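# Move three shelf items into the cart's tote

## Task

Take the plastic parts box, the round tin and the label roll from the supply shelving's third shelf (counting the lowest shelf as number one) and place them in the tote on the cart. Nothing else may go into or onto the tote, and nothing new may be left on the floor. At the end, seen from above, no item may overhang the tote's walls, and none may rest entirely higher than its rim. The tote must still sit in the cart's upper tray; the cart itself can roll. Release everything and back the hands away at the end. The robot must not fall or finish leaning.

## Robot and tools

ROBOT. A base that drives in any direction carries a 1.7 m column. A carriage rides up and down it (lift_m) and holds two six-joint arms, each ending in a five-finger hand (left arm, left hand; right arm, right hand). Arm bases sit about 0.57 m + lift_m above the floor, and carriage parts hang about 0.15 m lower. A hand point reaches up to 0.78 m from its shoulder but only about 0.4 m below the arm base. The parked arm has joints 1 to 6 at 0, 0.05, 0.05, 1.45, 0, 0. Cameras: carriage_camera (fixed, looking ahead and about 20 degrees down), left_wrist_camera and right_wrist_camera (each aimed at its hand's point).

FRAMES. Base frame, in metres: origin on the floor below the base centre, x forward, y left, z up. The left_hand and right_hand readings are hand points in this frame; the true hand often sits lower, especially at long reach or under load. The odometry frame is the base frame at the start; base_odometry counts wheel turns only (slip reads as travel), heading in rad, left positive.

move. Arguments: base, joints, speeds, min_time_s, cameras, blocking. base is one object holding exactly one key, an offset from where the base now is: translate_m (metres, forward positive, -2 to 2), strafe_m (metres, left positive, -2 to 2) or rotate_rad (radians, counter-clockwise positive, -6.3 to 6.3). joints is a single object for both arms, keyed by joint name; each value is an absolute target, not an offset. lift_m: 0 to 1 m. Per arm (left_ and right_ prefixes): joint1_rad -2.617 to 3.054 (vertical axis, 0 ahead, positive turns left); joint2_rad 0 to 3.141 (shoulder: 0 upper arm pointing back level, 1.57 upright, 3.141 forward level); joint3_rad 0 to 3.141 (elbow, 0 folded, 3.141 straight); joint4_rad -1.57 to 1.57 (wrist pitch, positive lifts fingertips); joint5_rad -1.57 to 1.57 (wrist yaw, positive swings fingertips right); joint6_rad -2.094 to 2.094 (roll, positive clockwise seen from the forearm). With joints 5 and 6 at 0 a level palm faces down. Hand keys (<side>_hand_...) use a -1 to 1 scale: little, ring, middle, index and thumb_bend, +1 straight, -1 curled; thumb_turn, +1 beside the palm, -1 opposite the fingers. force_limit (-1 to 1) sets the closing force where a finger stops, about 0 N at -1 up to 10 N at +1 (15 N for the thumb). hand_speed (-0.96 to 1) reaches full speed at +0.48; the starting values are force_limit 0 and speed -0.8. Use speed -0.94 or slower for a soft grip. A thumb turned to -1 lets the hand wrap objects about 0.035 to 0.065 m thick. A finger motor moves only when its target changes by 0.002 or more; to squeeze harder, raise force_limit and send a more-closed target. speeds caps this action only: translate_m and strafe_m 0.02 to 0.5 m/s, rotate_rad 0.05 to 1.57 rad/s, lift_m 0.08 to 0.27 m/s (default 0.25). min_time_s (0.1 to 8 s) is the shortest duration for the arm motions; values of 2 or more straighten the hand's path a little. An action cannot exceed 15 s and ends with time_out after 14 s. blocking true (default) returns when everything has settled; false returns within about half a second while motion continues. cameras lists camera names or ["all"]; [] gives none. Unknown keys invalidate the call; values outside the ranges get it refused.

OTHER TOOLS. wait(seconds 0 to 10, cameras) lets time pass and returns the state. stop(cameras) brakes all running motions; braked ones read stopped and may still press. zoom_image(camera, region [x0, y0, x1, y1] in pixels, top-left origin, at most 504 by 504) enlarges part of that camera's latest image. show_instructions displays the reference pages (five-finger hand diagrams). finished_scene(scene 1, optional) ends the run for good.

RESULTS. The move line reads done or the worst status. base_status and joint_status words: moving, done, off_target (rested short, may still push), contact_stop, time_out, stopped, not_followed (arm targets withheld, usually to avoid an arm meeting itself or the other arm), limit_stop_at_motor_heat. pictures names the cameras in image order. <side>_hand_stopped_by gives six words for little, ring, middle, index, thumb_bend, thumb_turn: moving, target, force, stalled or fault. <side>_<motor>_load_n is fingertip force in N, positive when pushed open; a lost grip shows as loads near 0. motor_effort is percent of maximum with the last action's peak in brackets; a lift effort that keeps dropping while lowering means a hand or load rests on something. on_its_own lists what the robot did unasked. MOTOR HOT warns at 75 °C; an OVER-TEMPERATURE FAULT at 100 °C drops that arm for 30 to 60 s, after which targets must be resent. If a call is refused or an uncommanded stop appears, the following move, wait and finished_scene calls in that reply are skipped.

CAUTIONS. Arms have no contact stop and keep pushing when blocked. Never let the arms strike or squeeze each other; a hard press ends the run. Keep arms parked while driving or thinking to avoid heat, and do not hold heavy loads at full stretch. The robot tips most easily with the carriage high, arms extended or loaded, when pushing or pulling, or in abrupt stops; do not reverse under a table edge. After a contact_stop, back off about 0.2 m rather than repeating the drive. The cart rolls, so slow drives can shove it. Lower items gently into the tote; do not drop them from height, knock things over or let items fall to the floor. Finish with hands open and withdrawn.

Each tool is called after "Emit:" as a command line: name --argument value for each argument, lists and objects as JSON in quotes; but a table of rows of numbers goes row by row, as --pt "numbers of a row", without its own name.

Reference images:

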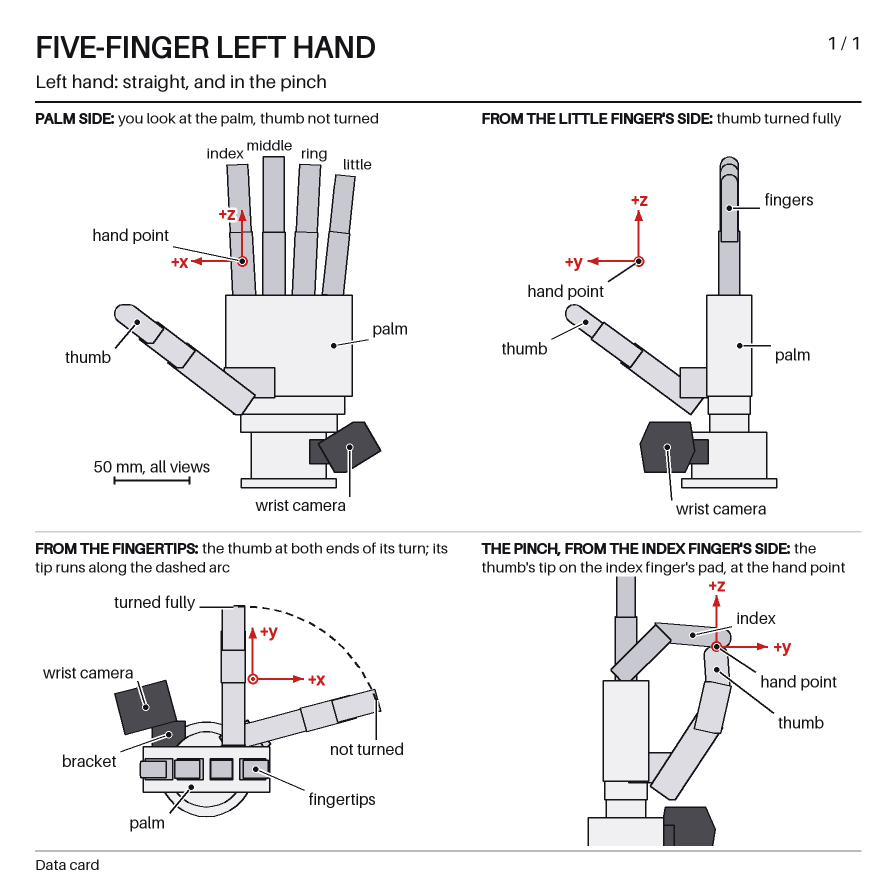

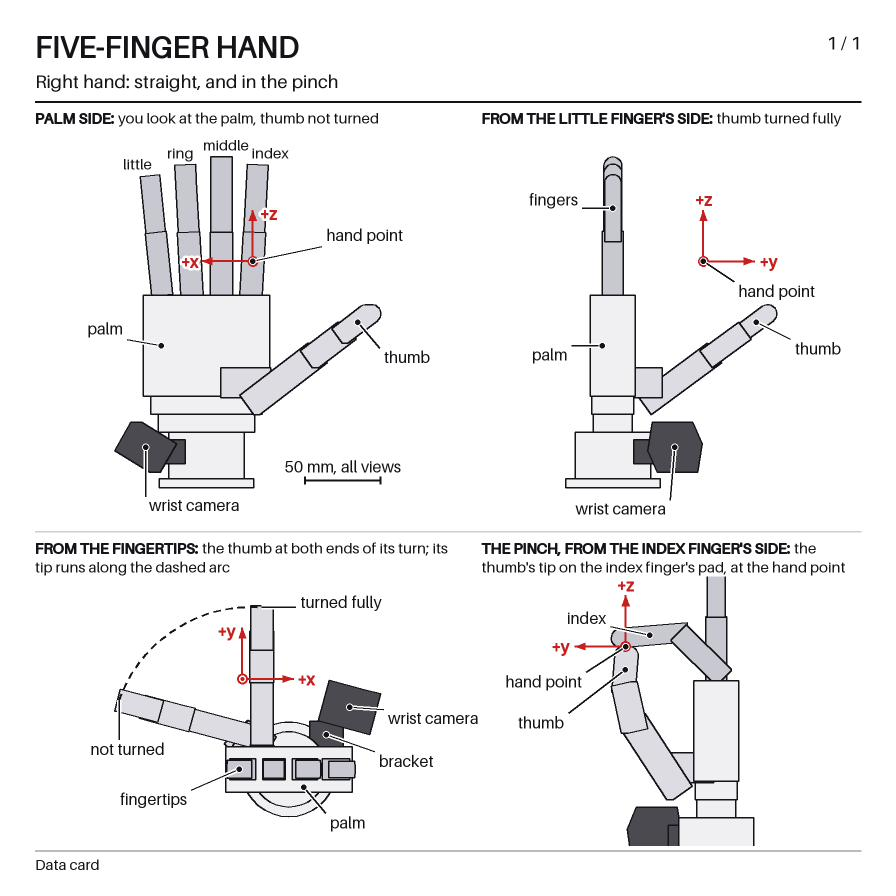

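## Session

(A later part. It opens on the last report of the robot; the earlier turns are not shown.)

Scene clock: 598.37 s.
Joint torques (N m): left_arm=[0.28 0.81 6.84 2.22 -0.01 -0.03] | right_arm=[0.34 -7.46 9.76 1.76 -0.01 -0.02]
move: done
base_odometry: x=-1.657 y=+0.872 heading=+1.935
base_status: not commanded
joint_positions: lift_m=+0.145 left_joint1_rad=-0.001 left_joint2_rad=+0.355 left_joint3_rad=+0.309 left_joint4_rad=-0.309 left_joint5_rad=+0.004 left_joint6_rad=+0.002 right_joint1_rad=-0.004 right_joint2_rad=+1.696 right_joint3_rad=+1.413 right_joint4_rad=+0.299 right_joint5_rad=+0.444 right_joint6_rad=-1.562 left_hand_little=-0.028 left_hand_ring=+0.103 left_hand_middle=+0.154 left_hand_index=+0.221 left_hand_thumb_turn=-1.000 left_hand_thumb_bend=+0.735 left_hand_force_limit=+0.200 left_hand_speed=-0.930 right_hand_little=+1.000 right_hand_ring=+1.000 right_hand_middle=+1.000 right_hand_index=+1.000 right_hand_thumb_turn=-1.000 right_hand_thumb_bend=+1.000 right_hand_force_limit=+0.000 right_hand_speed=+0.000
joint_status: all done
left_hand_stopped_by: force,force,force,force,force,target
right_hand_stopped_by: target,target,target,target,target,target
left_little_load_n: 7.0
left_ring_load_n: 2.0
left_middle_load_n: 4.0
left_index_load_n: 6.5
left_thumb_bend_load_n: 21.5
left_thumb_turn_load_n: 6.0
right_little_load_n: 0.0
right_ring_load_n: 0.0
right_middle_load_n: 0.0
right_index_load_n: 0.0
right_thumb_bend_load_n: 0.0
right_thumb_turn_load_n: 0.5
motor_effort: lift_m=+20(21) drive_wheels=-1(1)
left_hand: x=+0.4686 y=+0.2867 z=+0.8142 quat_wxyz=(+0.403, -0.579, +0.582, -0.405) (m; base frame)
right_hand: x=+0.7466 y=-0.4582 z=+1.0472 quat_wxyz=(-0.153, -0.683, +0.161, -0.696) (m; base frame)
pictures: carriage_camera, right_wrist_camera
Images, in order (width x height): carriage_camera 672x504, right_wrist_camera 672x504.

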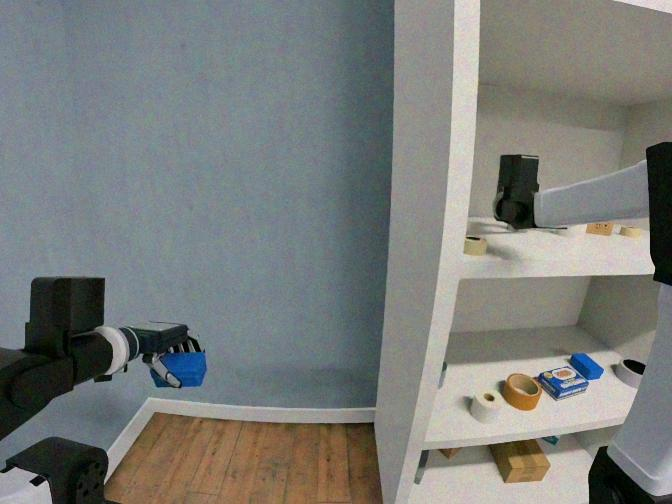

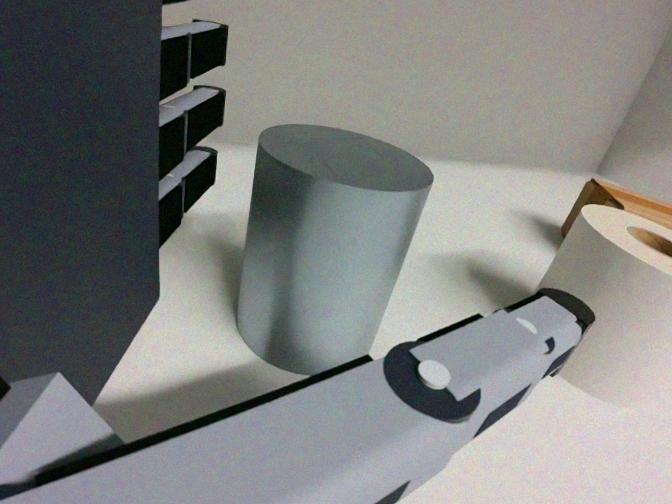

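Emit:
move --joints '{"right_hand_index": -0.4, "right_hand_middle": -0.4, "right_hand_ring": -0.4, "right_hand_little": -0.4, "right_hand_thumb_bend": -0.4, "right_hand_force_limit": -0.5, "right_hand_speed": -0.85}' --cameras '["carriage_camera", "right_wrist_camera"]'

Scene clock: 610.17 s.
Joint torques (N m): left_arm=[0.31 0.81 6.82 2.21 -0.01 -0.03] | right_arm=[0.32 -7.45 9.72 1.74 -0.01 -0.03]
move: off_target
base_odometry: x=-1.657 y=+0.872 heading=+1.935
base_status: not commanded
joint_positions: lift_m=+0.145 left_joint1_rad=-0.001 left_joint2_rad=+0.355 left_joint3_rad=+0.309 left_joint4_rad=-0.309 left_joint5_rad=+0.004 left_joint6_rad=+0.002 right_joint1_rad=-0.004 right_joint2_rad=+1.696 right_joint3_rad=+1.413 right_joint4_rad=+0.299 right_joint5_rad=+0.444 right_joint6_rad=-1.562 left_hand_little=-0.028 left_hand_ring=+0.103 left_hand_middle=+0.154 left_hand_index=+0.221 left_hand_thumb_turn=-1.000 left_hand_thumb_bend=+0.735 left_hand_force_limit=+0.200 left_hand_speed=-0.930 right_hand_little=-0.400 right_hand_ring=-0.400 right_hand_middle=+0.224 right_hand_index=+0.237 right_hand_thumb_turn=-1.000 right_hand_thumb_bend=+0.610 right_hand_force_limit=-0.500 right_hand_speed=-0.850
joint_status: right_hand_middle off_target (ended at +0.224, target -0.400); right_hand_index off_target (ended at +0.237, target -0.400); right_hand_thumb_bend off_target (ended at +0.610, target -0.400); the others done
left_hand_stopped_by: force,force,force,force,force,target
right_hand_stopped_by: target,target,force,force,force,target
left_little_load_n: 7.0
left_ring_load_n: 2.0
left_middle_load_n: 4.0
left_index_load_n: 6.5
left_thumb_bend_load_n: 21.5
left_thumb_turn_load_n: 6.0
right_little_load_n: 0.0
right_ring_load_n: 0.0
right_middle_load_n: 6.0
right_index_load_n: 1.5
right_thumb_bend_load_n: 8.0
right_thumb_turn_load_n: 0.5
motor_effort: lift_m=+20(21) drive_wheels=-1(1)
left_hand: x=+0.4686 y=+0.2867 z=+0.8142 quat_wxyz=(+0.403, -0.579, +0.582, -0.405) (m; base frame)
right_hand: x=+0.7466 y=-0.4582 z=+1.0472 quat_wxyz=(-0.153, -0.683, +0.161, -0.696) (m; base frame)
pictures: carriage_camera, right_wrist_camera
Images, in order (width x height): carriage_camera 672x504, right_wrist_camera 672x504.

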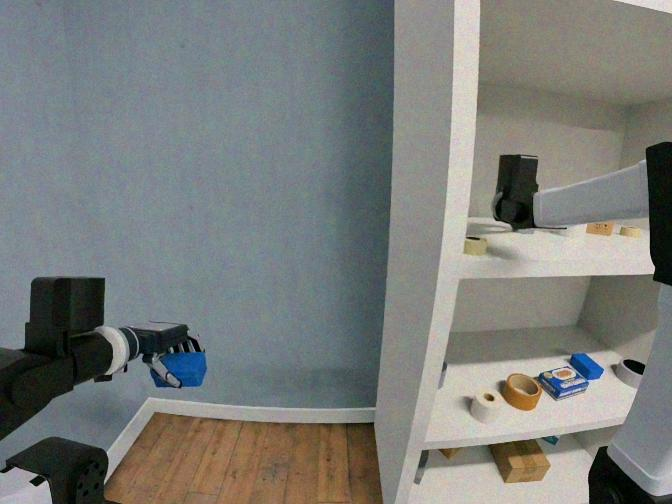

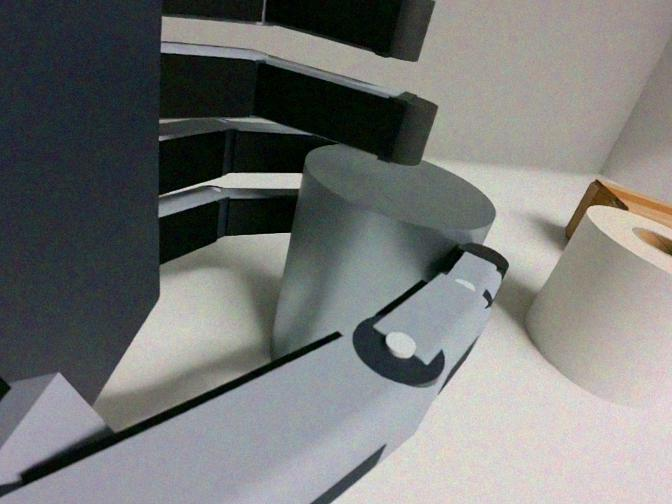

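Emit:
move --joints '{"right_hand_index": -0.5, "right_hand_middle": -0.5, "right_hand_force_limit": 0.2, "right_hand_speed": -0.93}'

Emit:
move --joints '{"lift_m": 0.175}' --speeds '{"lift_m": 0.08}' --cameras '["carriage_camera", "right_wrist_camera"]'

Scene clock: 617.47 s.
Joint torques (N m): left_arm=[0.31 0.79 6.82 2.22 -0.01 -0.03] | right_arm=[0.32 -7.43 9.72 1.74 -0.01 -0.04]
move: off_target
base_odometry: x=-1.657 y=+0.872 heading=+1.935
base_status: not commanded
joint_positions: lift_m=+0.145 left_joint1_rad=-0.001 left_joint2_rad=+0.355 left_joint3_rad=+0.309 left_joint4_rad=-0.309 left_joint5_rad=+0.004 left_joint6_rad=+0.002 right_joint1_rad=-0.004 right_joint2_rad=+1.696 right_joint3_rad=+1.413 right_joint4_rad=+0.299 right_joint5_rad=+0.444 right_joint6_rad=-1.562 left_hand_little=-0.028 left_hand_ring=+0.103 left_hand_middle=+0.154 left_hand_index=+0.221 left_hand_thumb_turn=-1.000 left_hand_thumb_bend=+0.735 left_hand_force_limit=+0.200 left_hand_speed=-0.930 right_hand_little=-0.400 right_hand_ring=-0.400 right_hand_middle=+0.220 right_hand_index=+0.214 right_hand_thumb_turn=-1.000 right_hand_thumb_bend=+0.611 right_hand_force_limit=+0.200 right_hand_speed=-0.930
joint_status: right_hand_middle off_target (ended at +0.220, target -0.500); right_hand_index off_target (ended at +0.214, target -0.500); the others done
left_hand_stopped_by: force,force,force,force,force,target
right_hand_stopped_by: target,target,force,force,force,target
left_little_load_n: 7.0
left_ring_load_n: 2.0
left_middle_load_n: 4.5
left_index_load_n: 6.5
left_thumb_bend_load_n: 21.5
left_thumb_turn_load_n: 6.0
right_little_load_n: 0.0
right_ring_load_n: 0.0
right_middle_load_n: 3.5
right_index_load_n: 7.0
right_thumb_bend_load_n: 12.5
right_thumb_turn_load_n: -2.0
motor_effort: lift_m=+20(21) drive_wheels=-1(1)
left_hand: x=+0.4686 y=+0.2867 z=+0.8142 quat_wxyz=(+0.403, -0.579, +0.582, -0.405) (m; base frame)
right_hand: x=+0.7466 y=-0.4582 z=+1.0472 quat_wxyz=(-0.153, -0.683, +0.161, -0.696) (m; base frame)
pictures: none

Scene clock: 618.20 s.
Joint torques (N m): left_arm=[0.29 0.81 6.8 2.2 -0.01 -0.02] | right_arm=[0.34 -7.51 9.74 1.78 -0.01 -0.03]
move: done
base_odometry: x=-1.657 y=+0.872 heading=+1.935
base_status: not commanded
joint_positions: lift_m=+0.175 left_joint1_rad=-0.001 left_joint2_rad=+0.355 left_joint3_rad=+0.309 left_joint4_rad=-0.306 left_joint5_rad=+0.004 left_joint6_rad=+0.002 right_joint1_rad=-0.004 right_joint2_rad=+1.696 right_joint3_rad=+1.413 right_joint4_rad=+0.296 right_joint5_rad=+0.444 right_joint6_rad=-1.562 left_hand_little=-0.028 left_hand_ring=+0.103 left_hand_middle=+0.154 left_hand_index=+0.221 left_hand_thumb_turn=-1.000 left_hand_thumb_bend=+0.735 left_hand_force_limit=+0.200 left_hand_speed=-0.930 right_hand_little=-0.400 right_hand_ring=-0.400 right_hand_middle=+0.220 right_hand_index=+0.214 right_hand_thumb_turn=-1.000 right_hand_thumb_bend=+0.611 right_hand_force_limit=+0.200 right_hand_speed=-0.930
joint_status: all done
left_hand_stopped_by: force,force,force,force,force,target
right_hand_stopped_by: target,target,force,force,force,target
left_little_load_n: 7.0
left_ring_load_n: 2.0
left_middle_load_n: 4.0
left_index_load_n: 6.5
left_thumb_bend_load_n: 21.5
left_thumb_turn_load_n: 6.0
right_little_load_n: 0.0
right_ring_load_n: 0.0
right_middle_load_n: 3.5
right_index_load_n: 7.0
right_thumb_bend_load_n: 12.5
right_thumb_turn_load_n: -2.0
motor_effort: lift_m=+20(25) drive_wheels=+0(1)
left_hand: x=+0.4689 y=+0.2867 z=+0.8449 quat_wxyz=(+0.404, -0.578, +0.582, -0.406) (m; base frame)
right_hand: x=+0.7466 y=-0.4582 z=+1.0766 quat_wxyz=(-0.153, -0.684, +0.161, -0.695) (m; base frame)
pictures: carriage_camera, right_wrist_camera
Images, in order (width x height): carriage_camera 672x504, right_wrist_camera 672x504.

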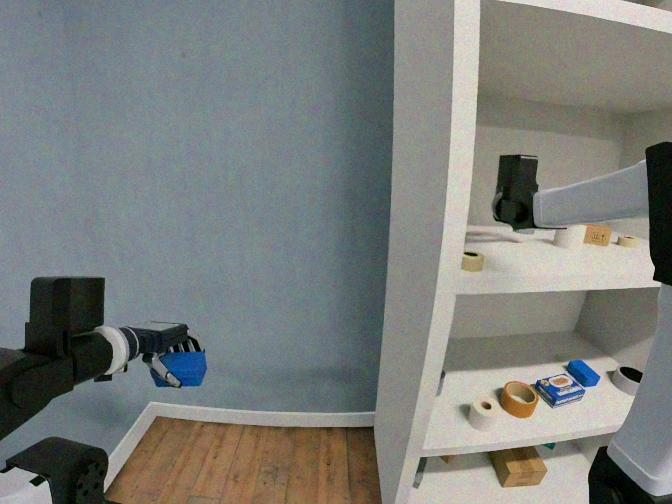

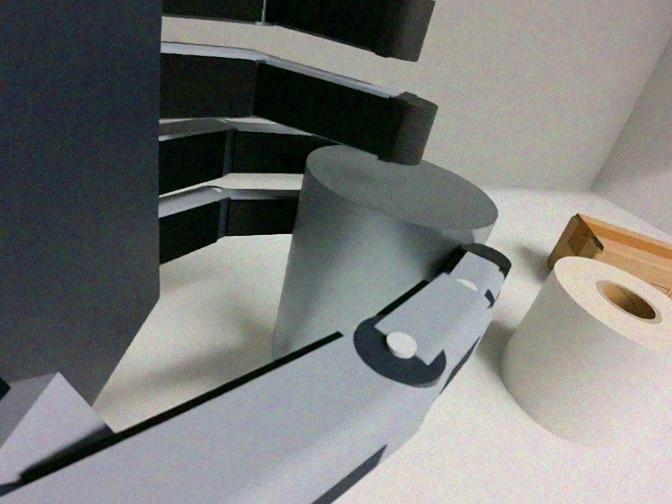

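Emit:
move --base '{"translate_m": -0.5}' --speeds '{"translate_m": 0.2}'

Emit:
move --joints '{"right_joint1_rad": 0, "right_joint2_rad": 0.35, "right_joint3_rad": 0.3, "right_joint4_rad": 0.05, "right_joint5_rad": 0.0}' --min_time_s 3 --cameras '["carriage_camera", "right_wrist_camera"]'

Scene clock: 627.40 s.
Joint torques (N m): left_arm=[0.32 0.79 6.8 2.19 -0.02 -0.03] | right_arm=[0.29 -7.46 9.73 1.77 -0.01 -0.04]
move: done
base_odometry: x=-1.479 y=+0.405 heading=+1.935
base_status: done
joint_positions: lift_m=+0.175 left_joint1_rad=-0.001 left_joint2_rad=+0.355 left_joint3_rad=+0.309 left_joint4_rad=-0.306 left_joint5_rad=+0.004 left_joint6_rad=+0.002 right_joint1_rad=-0.004 right_joint2_rad=+1.696 right_joint3_rad=+1.413 right_joint4_rad=+0.296 right_joint5_rad=+0.444 right_joint6_rad=-1.562 left_hand_little=-0.028 left_hand_ring=+0.103 left_hand_middle=+0.154 left_hand_index=+0.221 left_hand_thumb_turn=-1.000 left_hand_thumb_bend=+0.735 left_hand_force_limit=+0.200 left_hand_speed=-0.930 right_hand_little=-0.400 right_hand_ring=-0.400 right_hand_middle=+0.220 right_hand_index=+0.214 right_hand_thumb_turn=-1.000 right_hand_thumb_bend=+0.611 right_hand_force_limit=+0.200 right_hand_speed=-0.930
joint_status: not commanded
left_hand_stopped_by: force,force,force,force,force,target
right_hand_stopped_by: target,target,force,force,force,target
left_little_load_n: 7.0
left_ring_load_n: 2.0
left_middle_load_n: 4.0
left_index_load_n: 6.5
left_thumb_bend_load_n: 21.5
left_thumb_turn_load_n: 5.5
right_little_load_n: 0.0
right_ring_load_n: 0.0
right_middle_load_n: 3.5
right_index_load_n: 7.0
right_thumb_bend_load_n: 12.5
right_thumb_turn_load_n: -2.0
motor_effort: lift_m=+20(20) drive_wheels=+0(8)
left_hand: x=+0.4689 y=+0.2867 z=+0.8449 quat_wxyz=(+0.404, -0.578, +0.582, -0.406) (m; base frame)
right_hand: x=+0.7466 y=-0.4582 z=+1.0765 quat_wxyz=(-0.153, -0.684, +0.161, -0.695) (m; base frame)
pictures: none

Scene clock: 630.70 s.
Joint torques (N m): left_arm=[0.34 0.81 6.83 2.2 -0.02 -0.02] | right_arm=[0.34 0.44 7.23 1.79 -0.21 -0.04]
move: done
base_odometry: x=-1.479 y=+0.405 heading=+1.935
base_status: not commanded
joint_positions: lift_m=+0.175 left_joint1_rad=-0.001 left_joint2_rad=+0.355 left_joint3_rad=+0.309 left_joint4_rad=-0.306 left_joint5_rad=+0.004 left_joint6_rad=+0.002 right_joint1_rad=-0.004 right_joint2_rad=+0.358 right_joint3_rad=+0.310 right_joint4_rad=+0.054 right_joint5_rad=+0.012 right_joint6_rad=-1.562 left_hand_little=-0.028 left_hand_ring=+0.103 left_hand_middle=+0.154 left_hand_index=+0.221 left_hand_thumb_turn=-1.000 left_hand_thumb_bend=+0.735 left_hand_force_limit=+0.200 left_hand_speed=-0.930 right_hand_little=-0.400 right_hand_ring=-0.400 right_hand_middle=+0.220 right_hand_index=+0.214 right_hand_thumb_turn=-1.000 right_hand_thumb_bend=+0.611 right_hand_force_limit=+0.200 right_hand_speed=-0.930
joint_status: all done
left_hand_stopped_by: force,force,force,force,force,target
right_hand_stopped_by: target,target,force,force,force,target
left_little_load_n: 6.5
left_ring_load_n: 2.0
left_middle_load_n: 4.0
left_index_load_n: 6.5
left_thumb_bend_load_n: 21.5
left_thumb_turn_load_n: 6.0
right_little_load_n: 0.0
right_ring_load_n: -0.5
right_middle_load_n: 3.5
right_index_load_n: 7.0
right_thumb_bend_load_n: 12.5
right_thumb_turn_load_n: -2.0
motor_effort: lift_m=+20(20) drive_wheels=+0(0)
left_hand: x=+0.4689 y=+0.2867 z=+0.8449 quat_wxyz=(+0.404, -0.578, +0.582, -0.406) (m; base frame)
right_hand: x=+0.5059 y=-0.3820 z=+0.9647 quat_wxyz=(-0.003, -0.705, +0.009, -0.709) (m; base frame)
pictures: carriage_camera, right_wrist_camera
Images, in order (width x height): carriage_camera 672x504, right_wrist_camera 672x504.

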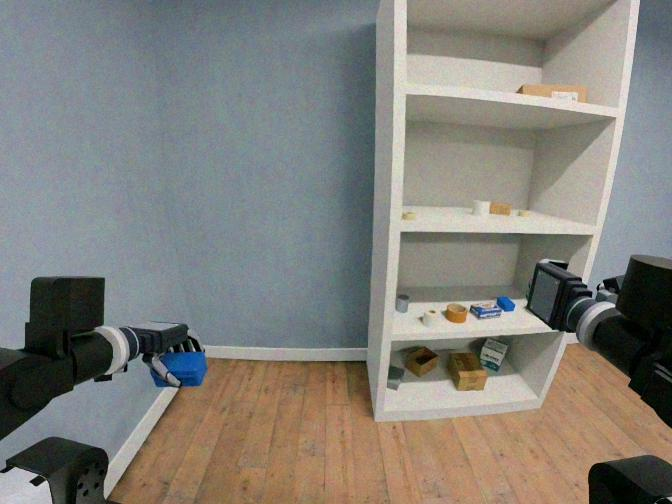

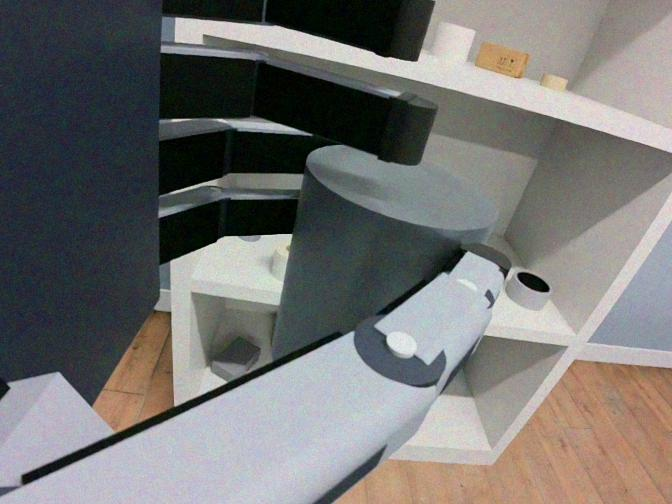

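Emit:
move --base '{"rotate_rad": -1.635}' --speeds '{"rotate_rad": 0.8}' --cameras '["carriage_camera"]'

Emit:
move --base '{"translate_m": 1.1}' --speeds '{"translate_m": 0.35}' --cameras '["carriage_camera"]'

Scene clock: 645.03 s.
Joint torques (N m): left_arm=[0.31 0.8 6.82 2.2 0 -0.03] | right_arm=[0.34 0.44 7.23 1.8 -0.16 -0.04]
move: done
base_odometry: x=-1.479 y=+0.405 heading=+0.300
base_status: done
joint_positions: lift_m=+0.175 left_joint1_rad=-0.001 left_joint2_rad=+0.355 left_joint3_rad=+0.309 left_joint4_rad=-0.306 left_joint5_rad=+0.003 left_joint6_rad=+0.002 right_joint1_rad=-0.004 right_joint2_rad=+0.358 right_joint3_rad=+0.310 right_joint4_rad=+0.052 right_joint5_rad=+0.008 right_joint6_rad=-1.562 left_hand_little=-0.028 left_hand_ring=+0.103 left_hand_middle=+0.154 left_hand_index=+0.221 left_hand_thumb_turn=-1.000 left_hand_thumb_bend=+0.735 left_hand_force_limit=+0.200 left_hand_speed=-0.930 right_hand_little=-0.400 right_hand_ring=-0.400 right_hand_middle=+0.220 right_hand_index=+0.214 right_hand_thumb_turn=-1.000 right_hand_thumb_bend=+0.611 right_hand_force_limit=+0.200 right_hand_speed=-0.930
joint_status: not commanded
left_hand_stopped_by: force,force,force,force,force,target
right_hand_stopped_by: target,target,force,force,force,target
left_little_load_n: 7.0
left_ring_load_n: 2.0
left_middle_load_n: 4.0
left_index_load_n: 6.5
left_thumb_bend_load_n: 21.5
left_thumb_turn_load_n: 6.0
right_little_load_n: 0.0
right_ring_load_n: 0.0
right_middle_load_n: 3.5
right_index_load_n: 7.0
right_thumb_bend_load_n: 12.5
right_thumb_turn_load_n: -2.0
motor_effort: lift_m=+20(20) drive_wheels=+4(10)
left_hand: x=+0.4690 y=+0.2869 z=+0.8449 quat_wxyz=(+0.404, -0.578, +0.581, -0.405) (m; base frame)
right_hand: x=+0.5062 y=-0.3811 z=+0.9642 quat_wxyz=(-0.001, -0.706, +0.007, -0.709) (m; base frame)
pictures: carriage_camera
Images, in order (width x height): carriage_camera 672x504.

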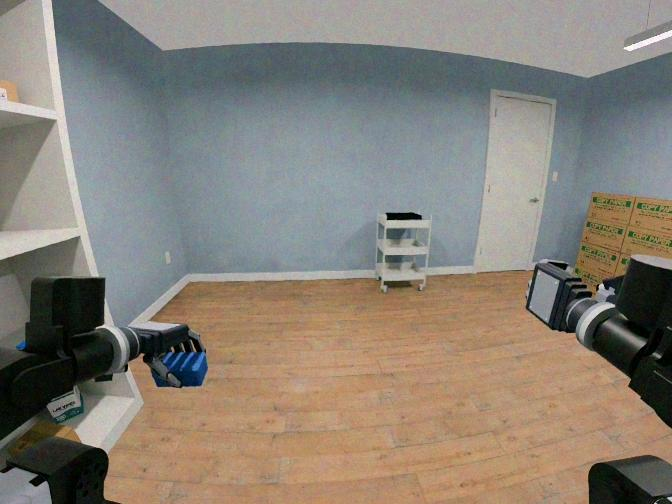

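Scene clock: 649.87 s.
Joint torques (N m): left_arm=[0.32 0.9 6.82 2.19 0 -0.03] | right_arm=[0.35 0.4 7.21 1.82 -0.17 -0.04]
move: done
base_odometry: x=-0.428 y=+0.730 heading=+0.300
base_status: done
joint_positions: lift_m=+0.175 left_joint1_rad=-0.001 left_joint2_rad=+0.355 left_joint3_rad=+0.309 left_joint4_rad=-0.306 left_joint5_rad=+0.003 left_joint6_rad=+0.002 right_joint1_rad=-0.004 right_joint2_rad=+0.358 right_joint3_rad=+0.310 right_joint4_rad=+0.050 right_joint5_rad=+0.008 right_joint6_rad=-1.562 left_hand_little=-0.028 left_hand_ring=+0.103 left_hand_middle=+0.154 left_hand_index=+0.221 left_hand_thumb_turn=-1.000 left_hand_thumb_bend=+0.735 left_hand_force_limit=+0.200 left_hand_speed=-0.930 right_hand_little=-0.400 right_hand_ring=-0.400 right_hand_middle=+0.220 right_hand_index=+0.214 right_hand_thumb_turn=-1.000 right_hand_thumb_bend=+0.611 right_hand_force_limit=+0.200 right_hand_speed=-0.930
joint_status: not commanded
left_hand_stopped_by: force,force,force,force,force,target
right_hand_stopped_by: target,target,force,force,force,target
left_little_load_n: 7.0
left_ring_load_n: 2.0
left_middle_load_n: 4.0
left_index_load_n: 6.5
left_thumb_bend_load_n: 21.5
left_thumb_turn_load_n: 6.0
right_little_load_n: 0.0
right_ring_load_n: 0.5
right_middle_load_n: 3.5
right_index_load_n: 7.0
right_thumb_bend_load_n: 12.5
right_thumb_turn_load_n: -1.5
motor_effort: lift_m=+20(20) drive_wheels=-3(15)
left_hand: x=+0.4690 y=+0.2869 z=+0.8449 quat_wxyz=(+0.404, -0.578, +0.581, -0.405) (m; base frame)
right_hand: x=+0.5061 y=-0.3811 z=+0.9637 quat_wxyz=(-0.001, -0.706, +0.007, -0.708) (m; base frame)
pictures: carriage_camera
Images, in order (width x height): carriage_camera 672x504.

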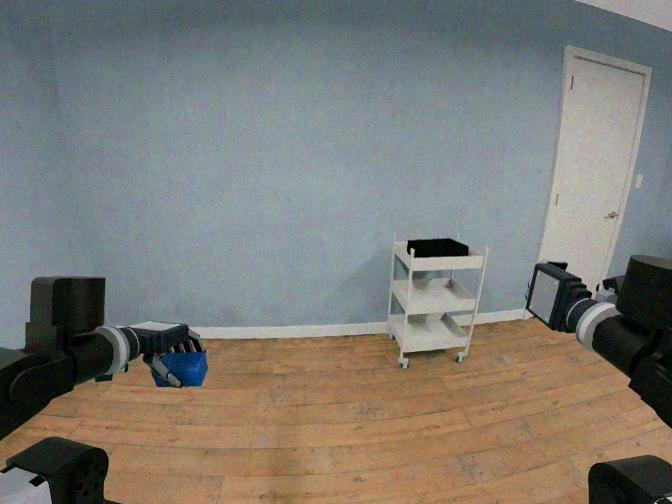

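Emit:
move --base '{"strafe_m": -0.6}' --speeds '{"strafe_m": 0.3}'

Emit:
move --base '{"rotate_rad": 0.08}' --joints '{"lift_m": 0.5}'

Emit:
move --base '{"translate_m": 0.45}' --speeds '{"translate_m": 0.25}' --cameras '["carriage_camera"]'

Emit:
zoom_image --camera "carriage_camera" --region '[200, 150, 500, 450]'

Scene clock: 660.83 s.
Joint torques (N m): left_arm=[0.31 0.79 6.82 2.19 0.01 -0.03] | right_arm=[0.35 0.44 7.23 1.81 -0.17 -0.04]
move: done
base_odometry: x=-0.251 y=+0.157 heading=+0.300
base_status: done
joint_positions: lift_m=+0.175 left_joint1_rad=-0.001 left_joint2_rad=+0.355 left_joint3_rad=+0.309 left_joint4_rad=-0.306 left_joint5_rad=+0.003 left_joint6_rad=+0.002 right_joint1_rad=-0.004 right_joint2_rad=+0.358 right_joint3_rad=+0.310 right_joint4_rad=+0.050 right_joint5_rad=+0.007 right_joint6_rad=-1.562 left_hand_little=-0.028 left_hand_ring=+0.103 left_hand_middle=+0.154 left_hand_index=+0.221 left_hand_thumb_turn=-1.000 left_hand_thumb_bend=+0.735 left_hand_force_limit=+0.200 left_hand_speed=-0.930 right_hand_little=-0.400 right_hand_ring=-0.400 right_hand_middle=+0.220 right_hand_index=+0.214 right_hand_thumb_turn=-1.000 right_hand_thumb_bend=+0.611 right_hand_force_limit=+0.200 right_hand_speed=-0.930
joint_status: not commanded
left_hand_stopped_by: force,force,force,force,force,target
right_hand_stopped_by: target,target,force,force,force,target
left_little_load_n: 7.0
left_ring_load_n: 2.0
left_middle_load_n: 4.0
left_index_load_n: 6.5
left_thumb_bend_load_n: 21.5
left_thumb_turn_load_n: 5.5
right_little_load_n: 0.0
right_ring_load_n: 0.0
right_middle_load_n: 3.5
right_index_load_n: 7.0
right_thumb_bend_load_n: 12.5
right_thumb_turn_load_n: -2.0
motor_effort: lift_m=+20(20) drive_wheels=-1(10)
left_hand: x=+0.4690 y=+0.2869 z=+0.8449 quat_wxyz=(+0.404, -0.578, +0.581, -0.405) (m; base frame)
right_hand: x=+0.5061 y=-0.3810 z=+0.9636 quat_wxyz=(-0.001, -0.706, +0.007, -0.708) (m; base frame)
pictures: none

Scene clock: 662.67 s.
Joint torques (N m): left_arm=[0.31 0.85 6.82 2.15 0.01 -0.03] | right_arm=[0.32 0.68 7.95 1.85 -0.14 -0.04]
move: done
base_odometry: x=-0.251 y=+0.156 heading=+0.380
base_status: done
joint_positions: lift_m=+0.500 left_joint1_rad=-0.001 left_joint2_rad=+0.354 left_joint3_rad=+0.309 left_joint4_rad=-0.301 left_joint5_rad=+0.003 left_joint6_rad=+0.002 right_joint1_rad=-0.004 right_joint2_rad=+0.355 right_joint3_rad=+0.302 right_joint4_rad=+0.047 right_joint5_rad=+0.006 right_joint6_rad=-1.562 left_hand_little=-0.028 left_hand_ring=+0.103 left_hand_middle=+0.154 left_hand_index=+0.221 left_hand_thumb_turn=-1.000 left_hand_thumb_bend=+0.735 left_hand_force_limit=+0.200 left_hand_speed=-0.930 right_hand_little=-0.400 right_hand_ring=-0.400 right_hand_middle=+0.220 right_hand_index=+0.214 right_hand_thumb_turn=-1.000 right_hand_thumb_bend=+0.611 right_hand_force_limit=+0.200 right_hand_speed=-0.930
joint_status: all done
left_hand_stopped_by: force,force,force,force,force,target
right_hand_stopped_by: target,target,force,force,force,target
left_little_load_n: 7.0
left_ring_load_n: 2.5
left_middle_load_n: 4.0
left_index_load_n: 6.5
left_thumb_bend_load_n: 21.5
left_thumb_turn_load_n: 6.0
right_little_load_n: 0.0
right_ring_load_n: 0.0
right_middle_load_n: 3.5
right_index_load_n: 7.0
right_thumb_bend_load_n: 12.5
right_thumb_turn_load_n: -2.0
motor_effort: lift_m=+20(25) drive_wheels=+2(6)
left_hand: x=+0.4697 y=+0.2870 z=+1.1711 quat_wxyz=(+0.406, -0.578, +0.580, -0.407) (m; base frame)
right_hand: x=+0.5060 y=-0.3806 z=+1.2842 quat_wxyz=(+0.000, -0.709, +0.006, -0.705) (m; base frame)
pictures: none

Scene clock: 665.77 s.
Joint torques (N m): left_arm=[0.29 0.83 6.8 2.14 0.01 -0.03] | right_arm=[0.32 0.69 7.94 1.86 -0.14 -0.04]
move: done
base_odometry: x=+0.167 y=+0.323 heading=+0.379
base_status: done
joint_positions: lift_m=+0.500 left_joint1_rad=-0.001 left_joint2_rad=+0.354 left_joint3_rad=+0.309 left_joint4_rad=-0.301 left_joint5_rad=+0.003 left_joint6_rad=+0.002 right_joint1_rad=-0.004 right_joint2_rad=+0.355 right_joint3_rad=+0.302 right_joint4_rad=+0.047 right_joint5_rad=+0.006 right_joint6_rad=-1.562 left_hand_little=-0.028 left_hand_ring=+0.103 left_hand_middle=+0.154 left_hand_index=+0.221 left_hand_thumb_turn=-1.000 left_hand_thumb_bend=+0.735 left_hand_force_limit=+0.200 left_hand_speed=-0.930 right_hand_little=-0.400 right_hand_ring=-0.400 right_hand_middle=+0.220 right_hand_index=+0.214 right_hand_thumb_turn=-1.000 right_hand_thumb_bend=+0.611 right_hand_force_limit=+0.200 right_hand_speed=-0.930
joint_status: not commanded
left_hand_stopped_by: force,force,force,force,force,target
right_hand_stopped_by: target,target,force,force,force,target
left_little_load_n: 7.0
left_ring_load_n: 2.0
left_middle_load_n: 4.0
left_index_load_n: 6.5
left_thumb_bend_load_n: 21.5
left_thumb_turn_load_n: 5.5
right_little_load_n: 0.0
right_ring_load_n: 0.0
right_middle_load_n: 3.5
right_index_load_n: 7.0
right_thumb_bend_load_n: 12.5
right_thumb_turn_load_n: -2.0
motor_effort: lift_m=+20(20) drive_wheels=-1(11)
left_hand: x=+0.4697 y=+0.2870 z=+1.1711 quat_wxyz=(+0.406, -0.578, +0.580, -0.407) (m; base frame)
right_hand: x=+0.5060 y=-0.3806 z=+1.2841 quat_wxyz=(+0.000, -0.710, +0.006, -0.705) (m; base frame)
pictures: carriage_camera
Images, in order (width x height): carriage_camera 672x504.

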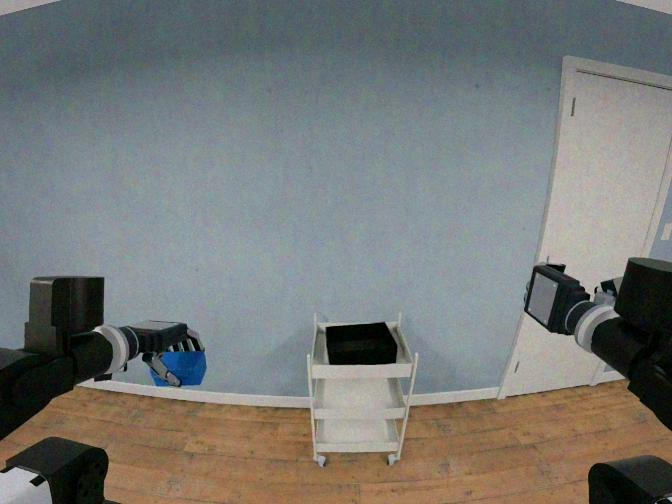

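Scaled by 1.680 from the camera's 672x504 image, which has a finer 960x720 frame.

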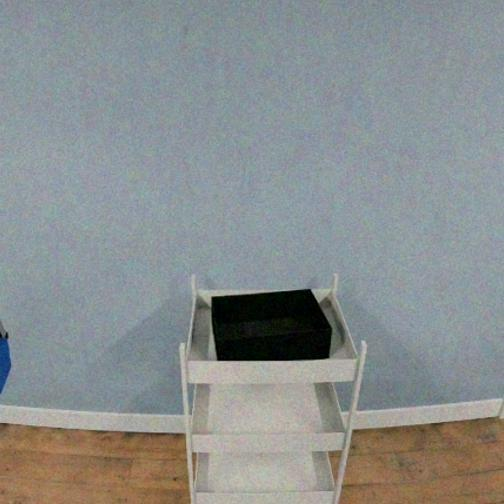

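Emit:
move --base '{"translate_m": 0.25}' --speeds '{"translate_m": 0.2}' --cameras '["carriage_camera"]'

Emit:
zoom_image --camera "carriage_camera" --region '[260, 320, 460, 470]'

Scene clock: 722.00 s.
Joint torques (N m): left_arm=[0.29 0.91 6.78 2.15 0.02 -0.03] | right_arm=[0.35 0.68 7.98 1.85 -0.14 -0.03]
move: done
base_odometry: x=+0.400 y=+0.415 heading=+0.379
base_status: done
joint_positions: lift_m=+0.500 left_joint1_rad=-0.001 left_joint2_rad=+0.354 left_joint3_rad=+0.309 left_joint4_rad=-0.301 left_joint5_rad=+0.003 left_joint6_rad=+0.002 right_joint1_rad=-0.004 right_joint2_rad=+0.355 right_joint3_rad=+0.302 right_joint4_rad=+0.047 right_joint5_rad=+0.006 right_joint6_rad=-1.562 left_hand_little=-0.028 left_hand_ring=+0.103 left_hand_middle=+0.154 left_hand_index=+0.221 left_hand_thumb_turn=-1.000 left_hand_thumb_bend=+0.735 left_hand_force_limit=+0.200 left_hand_speed=-0.930 right_hand_little=-0.400 right_hand_ring=-0.400 right_hand_middle=+0.220 right_hand_index=+0.214 right_hand_thumb_turn=-1.000 right_hand_thumb_bend=+0.611 right_hand_force_limit=+0.200 right_hand_speed=-0.930
joint_status: not commanded
left_hand_stopped_by: force,force,force,force,force,target
right_hand_stopped_by: target,target,force,force,force,target
left_little_load_n: 7.0
left_ring_load_n: 2.0
left_middle_load_n: 4.0
left_index_load_n: 6.5
left_thumb_bend_load_n: 21.5
left_thumb_turn_load_n: 6.0
right_little_load_n: 0.0
right_ring_load_n: 0.0
right_middle_load_n: 3.5
right_index_load_n: 7.0
right_thumb_bend_load_n: 12.5
right_thumb_turn_load_n: -2.0
motor_effort: lift_m=+20(20) drive_wheels=-1(11)
left_hand: x=+0.4697 y=+0.2870 z=+1.1711 quat_wxyz=(+0.406, -0.578, +0.580, -0.407) (m; base frame)
right_hand: x=+0.5060 y=-0.3806 z=+1.2841 quat_wxyz=(+0.000, -0.710, +0.006, -0.705) (m; base frame)
pictures: carriage_camera
Images, in order (width x height): carriage_camera 672x504.

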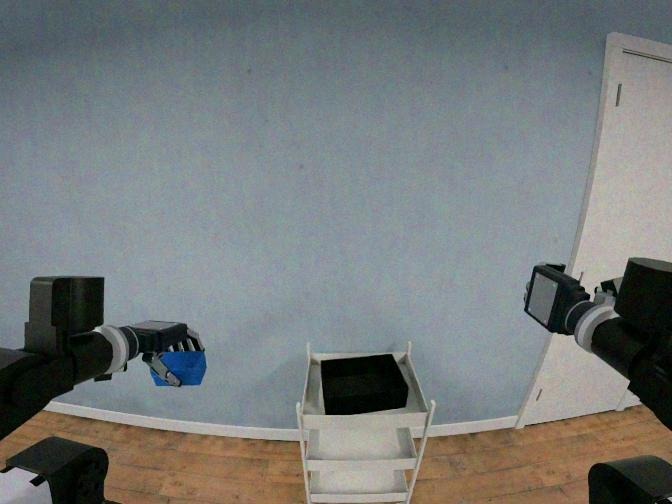

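Scaled by 2.520 from the camera's 672x504 image, which has a finer 960x720 frame.

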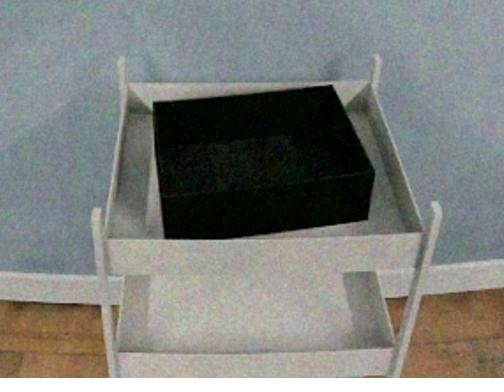

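Emit:
move --base '{"rotate_rad": 0.12}'

Emit:
move --base '{"strafe_m": -0.41}' --speeds '{"strafe_m": 0.25}' --joints '{"left_joint2_rad": 2.0, "left_joint3_rad": 1.22, "left_joint4_rad": 0.0}' --min_time_s 3 --cameras '["carriage_camera", "left_wrist_camera"]'

Emit:
zoom_image --camera "carriage_camera" --region '[160, 250, 410, 470]'

Scene clock: 750.30 s.
Joint torques (N m): left_arm=[0.32 0.87 6.82 2.14 0.02 -0.02] | right_arm=[0.35 0.68 7.98 1.85 -0.13 -0.04]
move: done
base_odometry: x=+0.400 y=+0.416 heading=+0.499
base_status: done
joint_positions: lift_m=+0.500 left_joint1_rad=-0.001 left_joint2_rad=+0.354 left_joint3_rad=+0.309 left_joint4_rad=-0.301 left_joint5_rad=+0.002 left_joint6_rad=+0.002 right_joint1_rad=-0.004 right_joint2_rad=+0.355 right_joint3_rad=+0.302 right_joint4_rad=+0.047 right_joint5_rad=+0.004 right_joint6_rad=-1.562 left_hand_little=-0.028 left_hand_ring=+0.103 left_hand_middle=+0.154 left_hand_index=+0.221 left_hand_thumb_turn=-1.000 left_hand_thumb_bend=+0.735 left_hand_force_limit=+0.200 left_hand_speed=-0.930 right_hand_little=-0.400 right_hand_ring=-0.400 right_hand_middle=+0.220 right_hand_index=+0.214 right_hand_thumb_turn=-1.000 right_hand_thumb_bend=+0.611 right_hand_force_limit=+0.200 right_hand_speed=-0.930
joint_status: not commanded
left_hand_stopped_by: force,force,force,force,force,target
right_hand_stopped_by: target,target,force,force,force,target
left_little_load_n: 7.0
left_ring_load_n: 2.0
left_middle_load_n: 4.0
left_index_load_n: 6.5
left_thumb_bend_load_n: 21.5
left_thumb_turn_load_n: 6.0
right_little_load_n: 0.0
right_ring_load_n: 0.0
right_middle_load_n: 3.5
right_index_load_n: 7.0
right_thumb_bend_load_n: 12.5
right_thumb_turn_load_n: -2.0
motor_effort: lift_m=+20(20) drive_wheels=+3(7)
left_hand: x=+0.4697 y=+0.2872 z=+1.1711 quat_wxyz=(+0.406, -0.578, +0.580, -0.406) (m; base frame)
right_hand: x=+0.5061 y=-0.3803 z=+1.2841 quat_wxyz=(+0.000, -0.710, +0.006, -0.705) (m; base frame)
pictures: none

Scene clock: 753.57 s.
Joint torques (N m): left_arm=[0.4 -8.73 9.07 1.78 -0.01 -0.02] | right_arm=[0.34 0.68 7.94 1.85 -0.14 -0.04]
move: done
base_odometry: x=+0.596 y=+0.056 heading=+0.499
base_status: done
joint_positions: lift_m=+0.500 left_joint1_rad=-0.002 left_joint2_rad=+1.988 left_joint3_rad=+1.192 left_joint4_rad=-0.015 left_joint5_rad=+0.003 left_joint6_rad=+0.002 right_joint1_rad=-0.004 right_joint2_rad=+0.355 right_joint3_rad=+0.302 right_joint4_rad=+0.047 right_joint5_rad=+0.004 right_joint6_rad=-1.562 left_hand_little=-0.028 left_hand_ring=+0.103 left_hand_middle=+0.154 left_hand_index=+0.221 left_hand_thumb_turn=-1.000 left_hand_thumb_bend=+0.735 left_hand_force_limit=+0.200 left_hand_speed=-0.930 right_hand_little=-0.400 right_hand_ring=-0.400 right_hand_middle=+0.220 right_hand_index=+0.214 right_hand_thumb_turn=-1.000 right_hand_thumb_bend=+0.611 right_hand_force_limit=+0.200 right_hand_speed=-0.930
joint_status: all done
left_hand_stopped_by: force,force,force,force,force,target
right_hand_stopped_by: target,target,force,force,force,target
left_little_load_n: 7.0
left_ring_load_n: 2.0
left_middle_load_n: 4.0
left_index_load_n: 6.5
left_thumb_bend_load_n: 21.5
left_thumb_turn_load_n: 5.5
right_little_load_n: 0.0
right_ring_load_n: 0.0
right_middle_load_n: 3.5
right_index_load_n: 7.0
right_thumb_bend_load_n: 12.5
right_thumb_turn_load_n: -1.5
motor_effort: lift_m=+20(20) drive_wheels=-1(14)
left_hand: x=+0.7004 y=+0.2864 z=+1.0511 quat_wxyz=(+0.261, -0.655, +0.658, -0.263) (m; base frame)
right_hand: x=+0.5061 y=-0.3803 z=+1.2841 quat_wxyz=(+0.000, -0.710, +0.006, -0.705) (m; base frame)
pictures: carriage_camera, left_wrist_camera
Images, in order (width x height): carriage_camera 672x504, left_wrist_camera 672x504.

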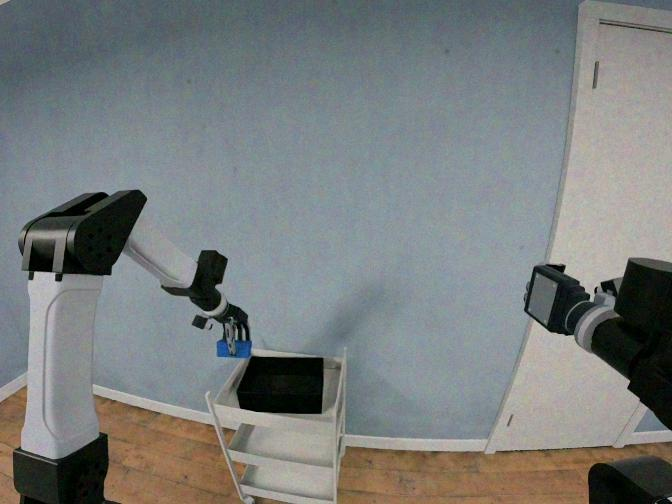

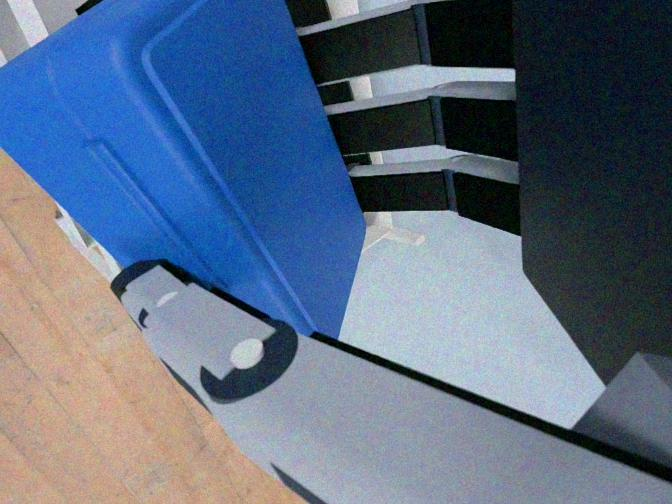

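Scaled by 2.016 from the camera's 672x504 image, which has a finer 960x720 frame.

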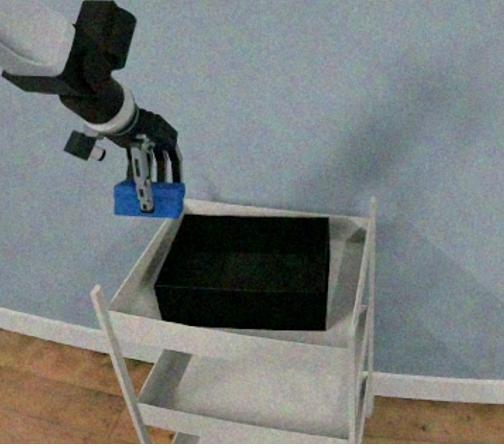

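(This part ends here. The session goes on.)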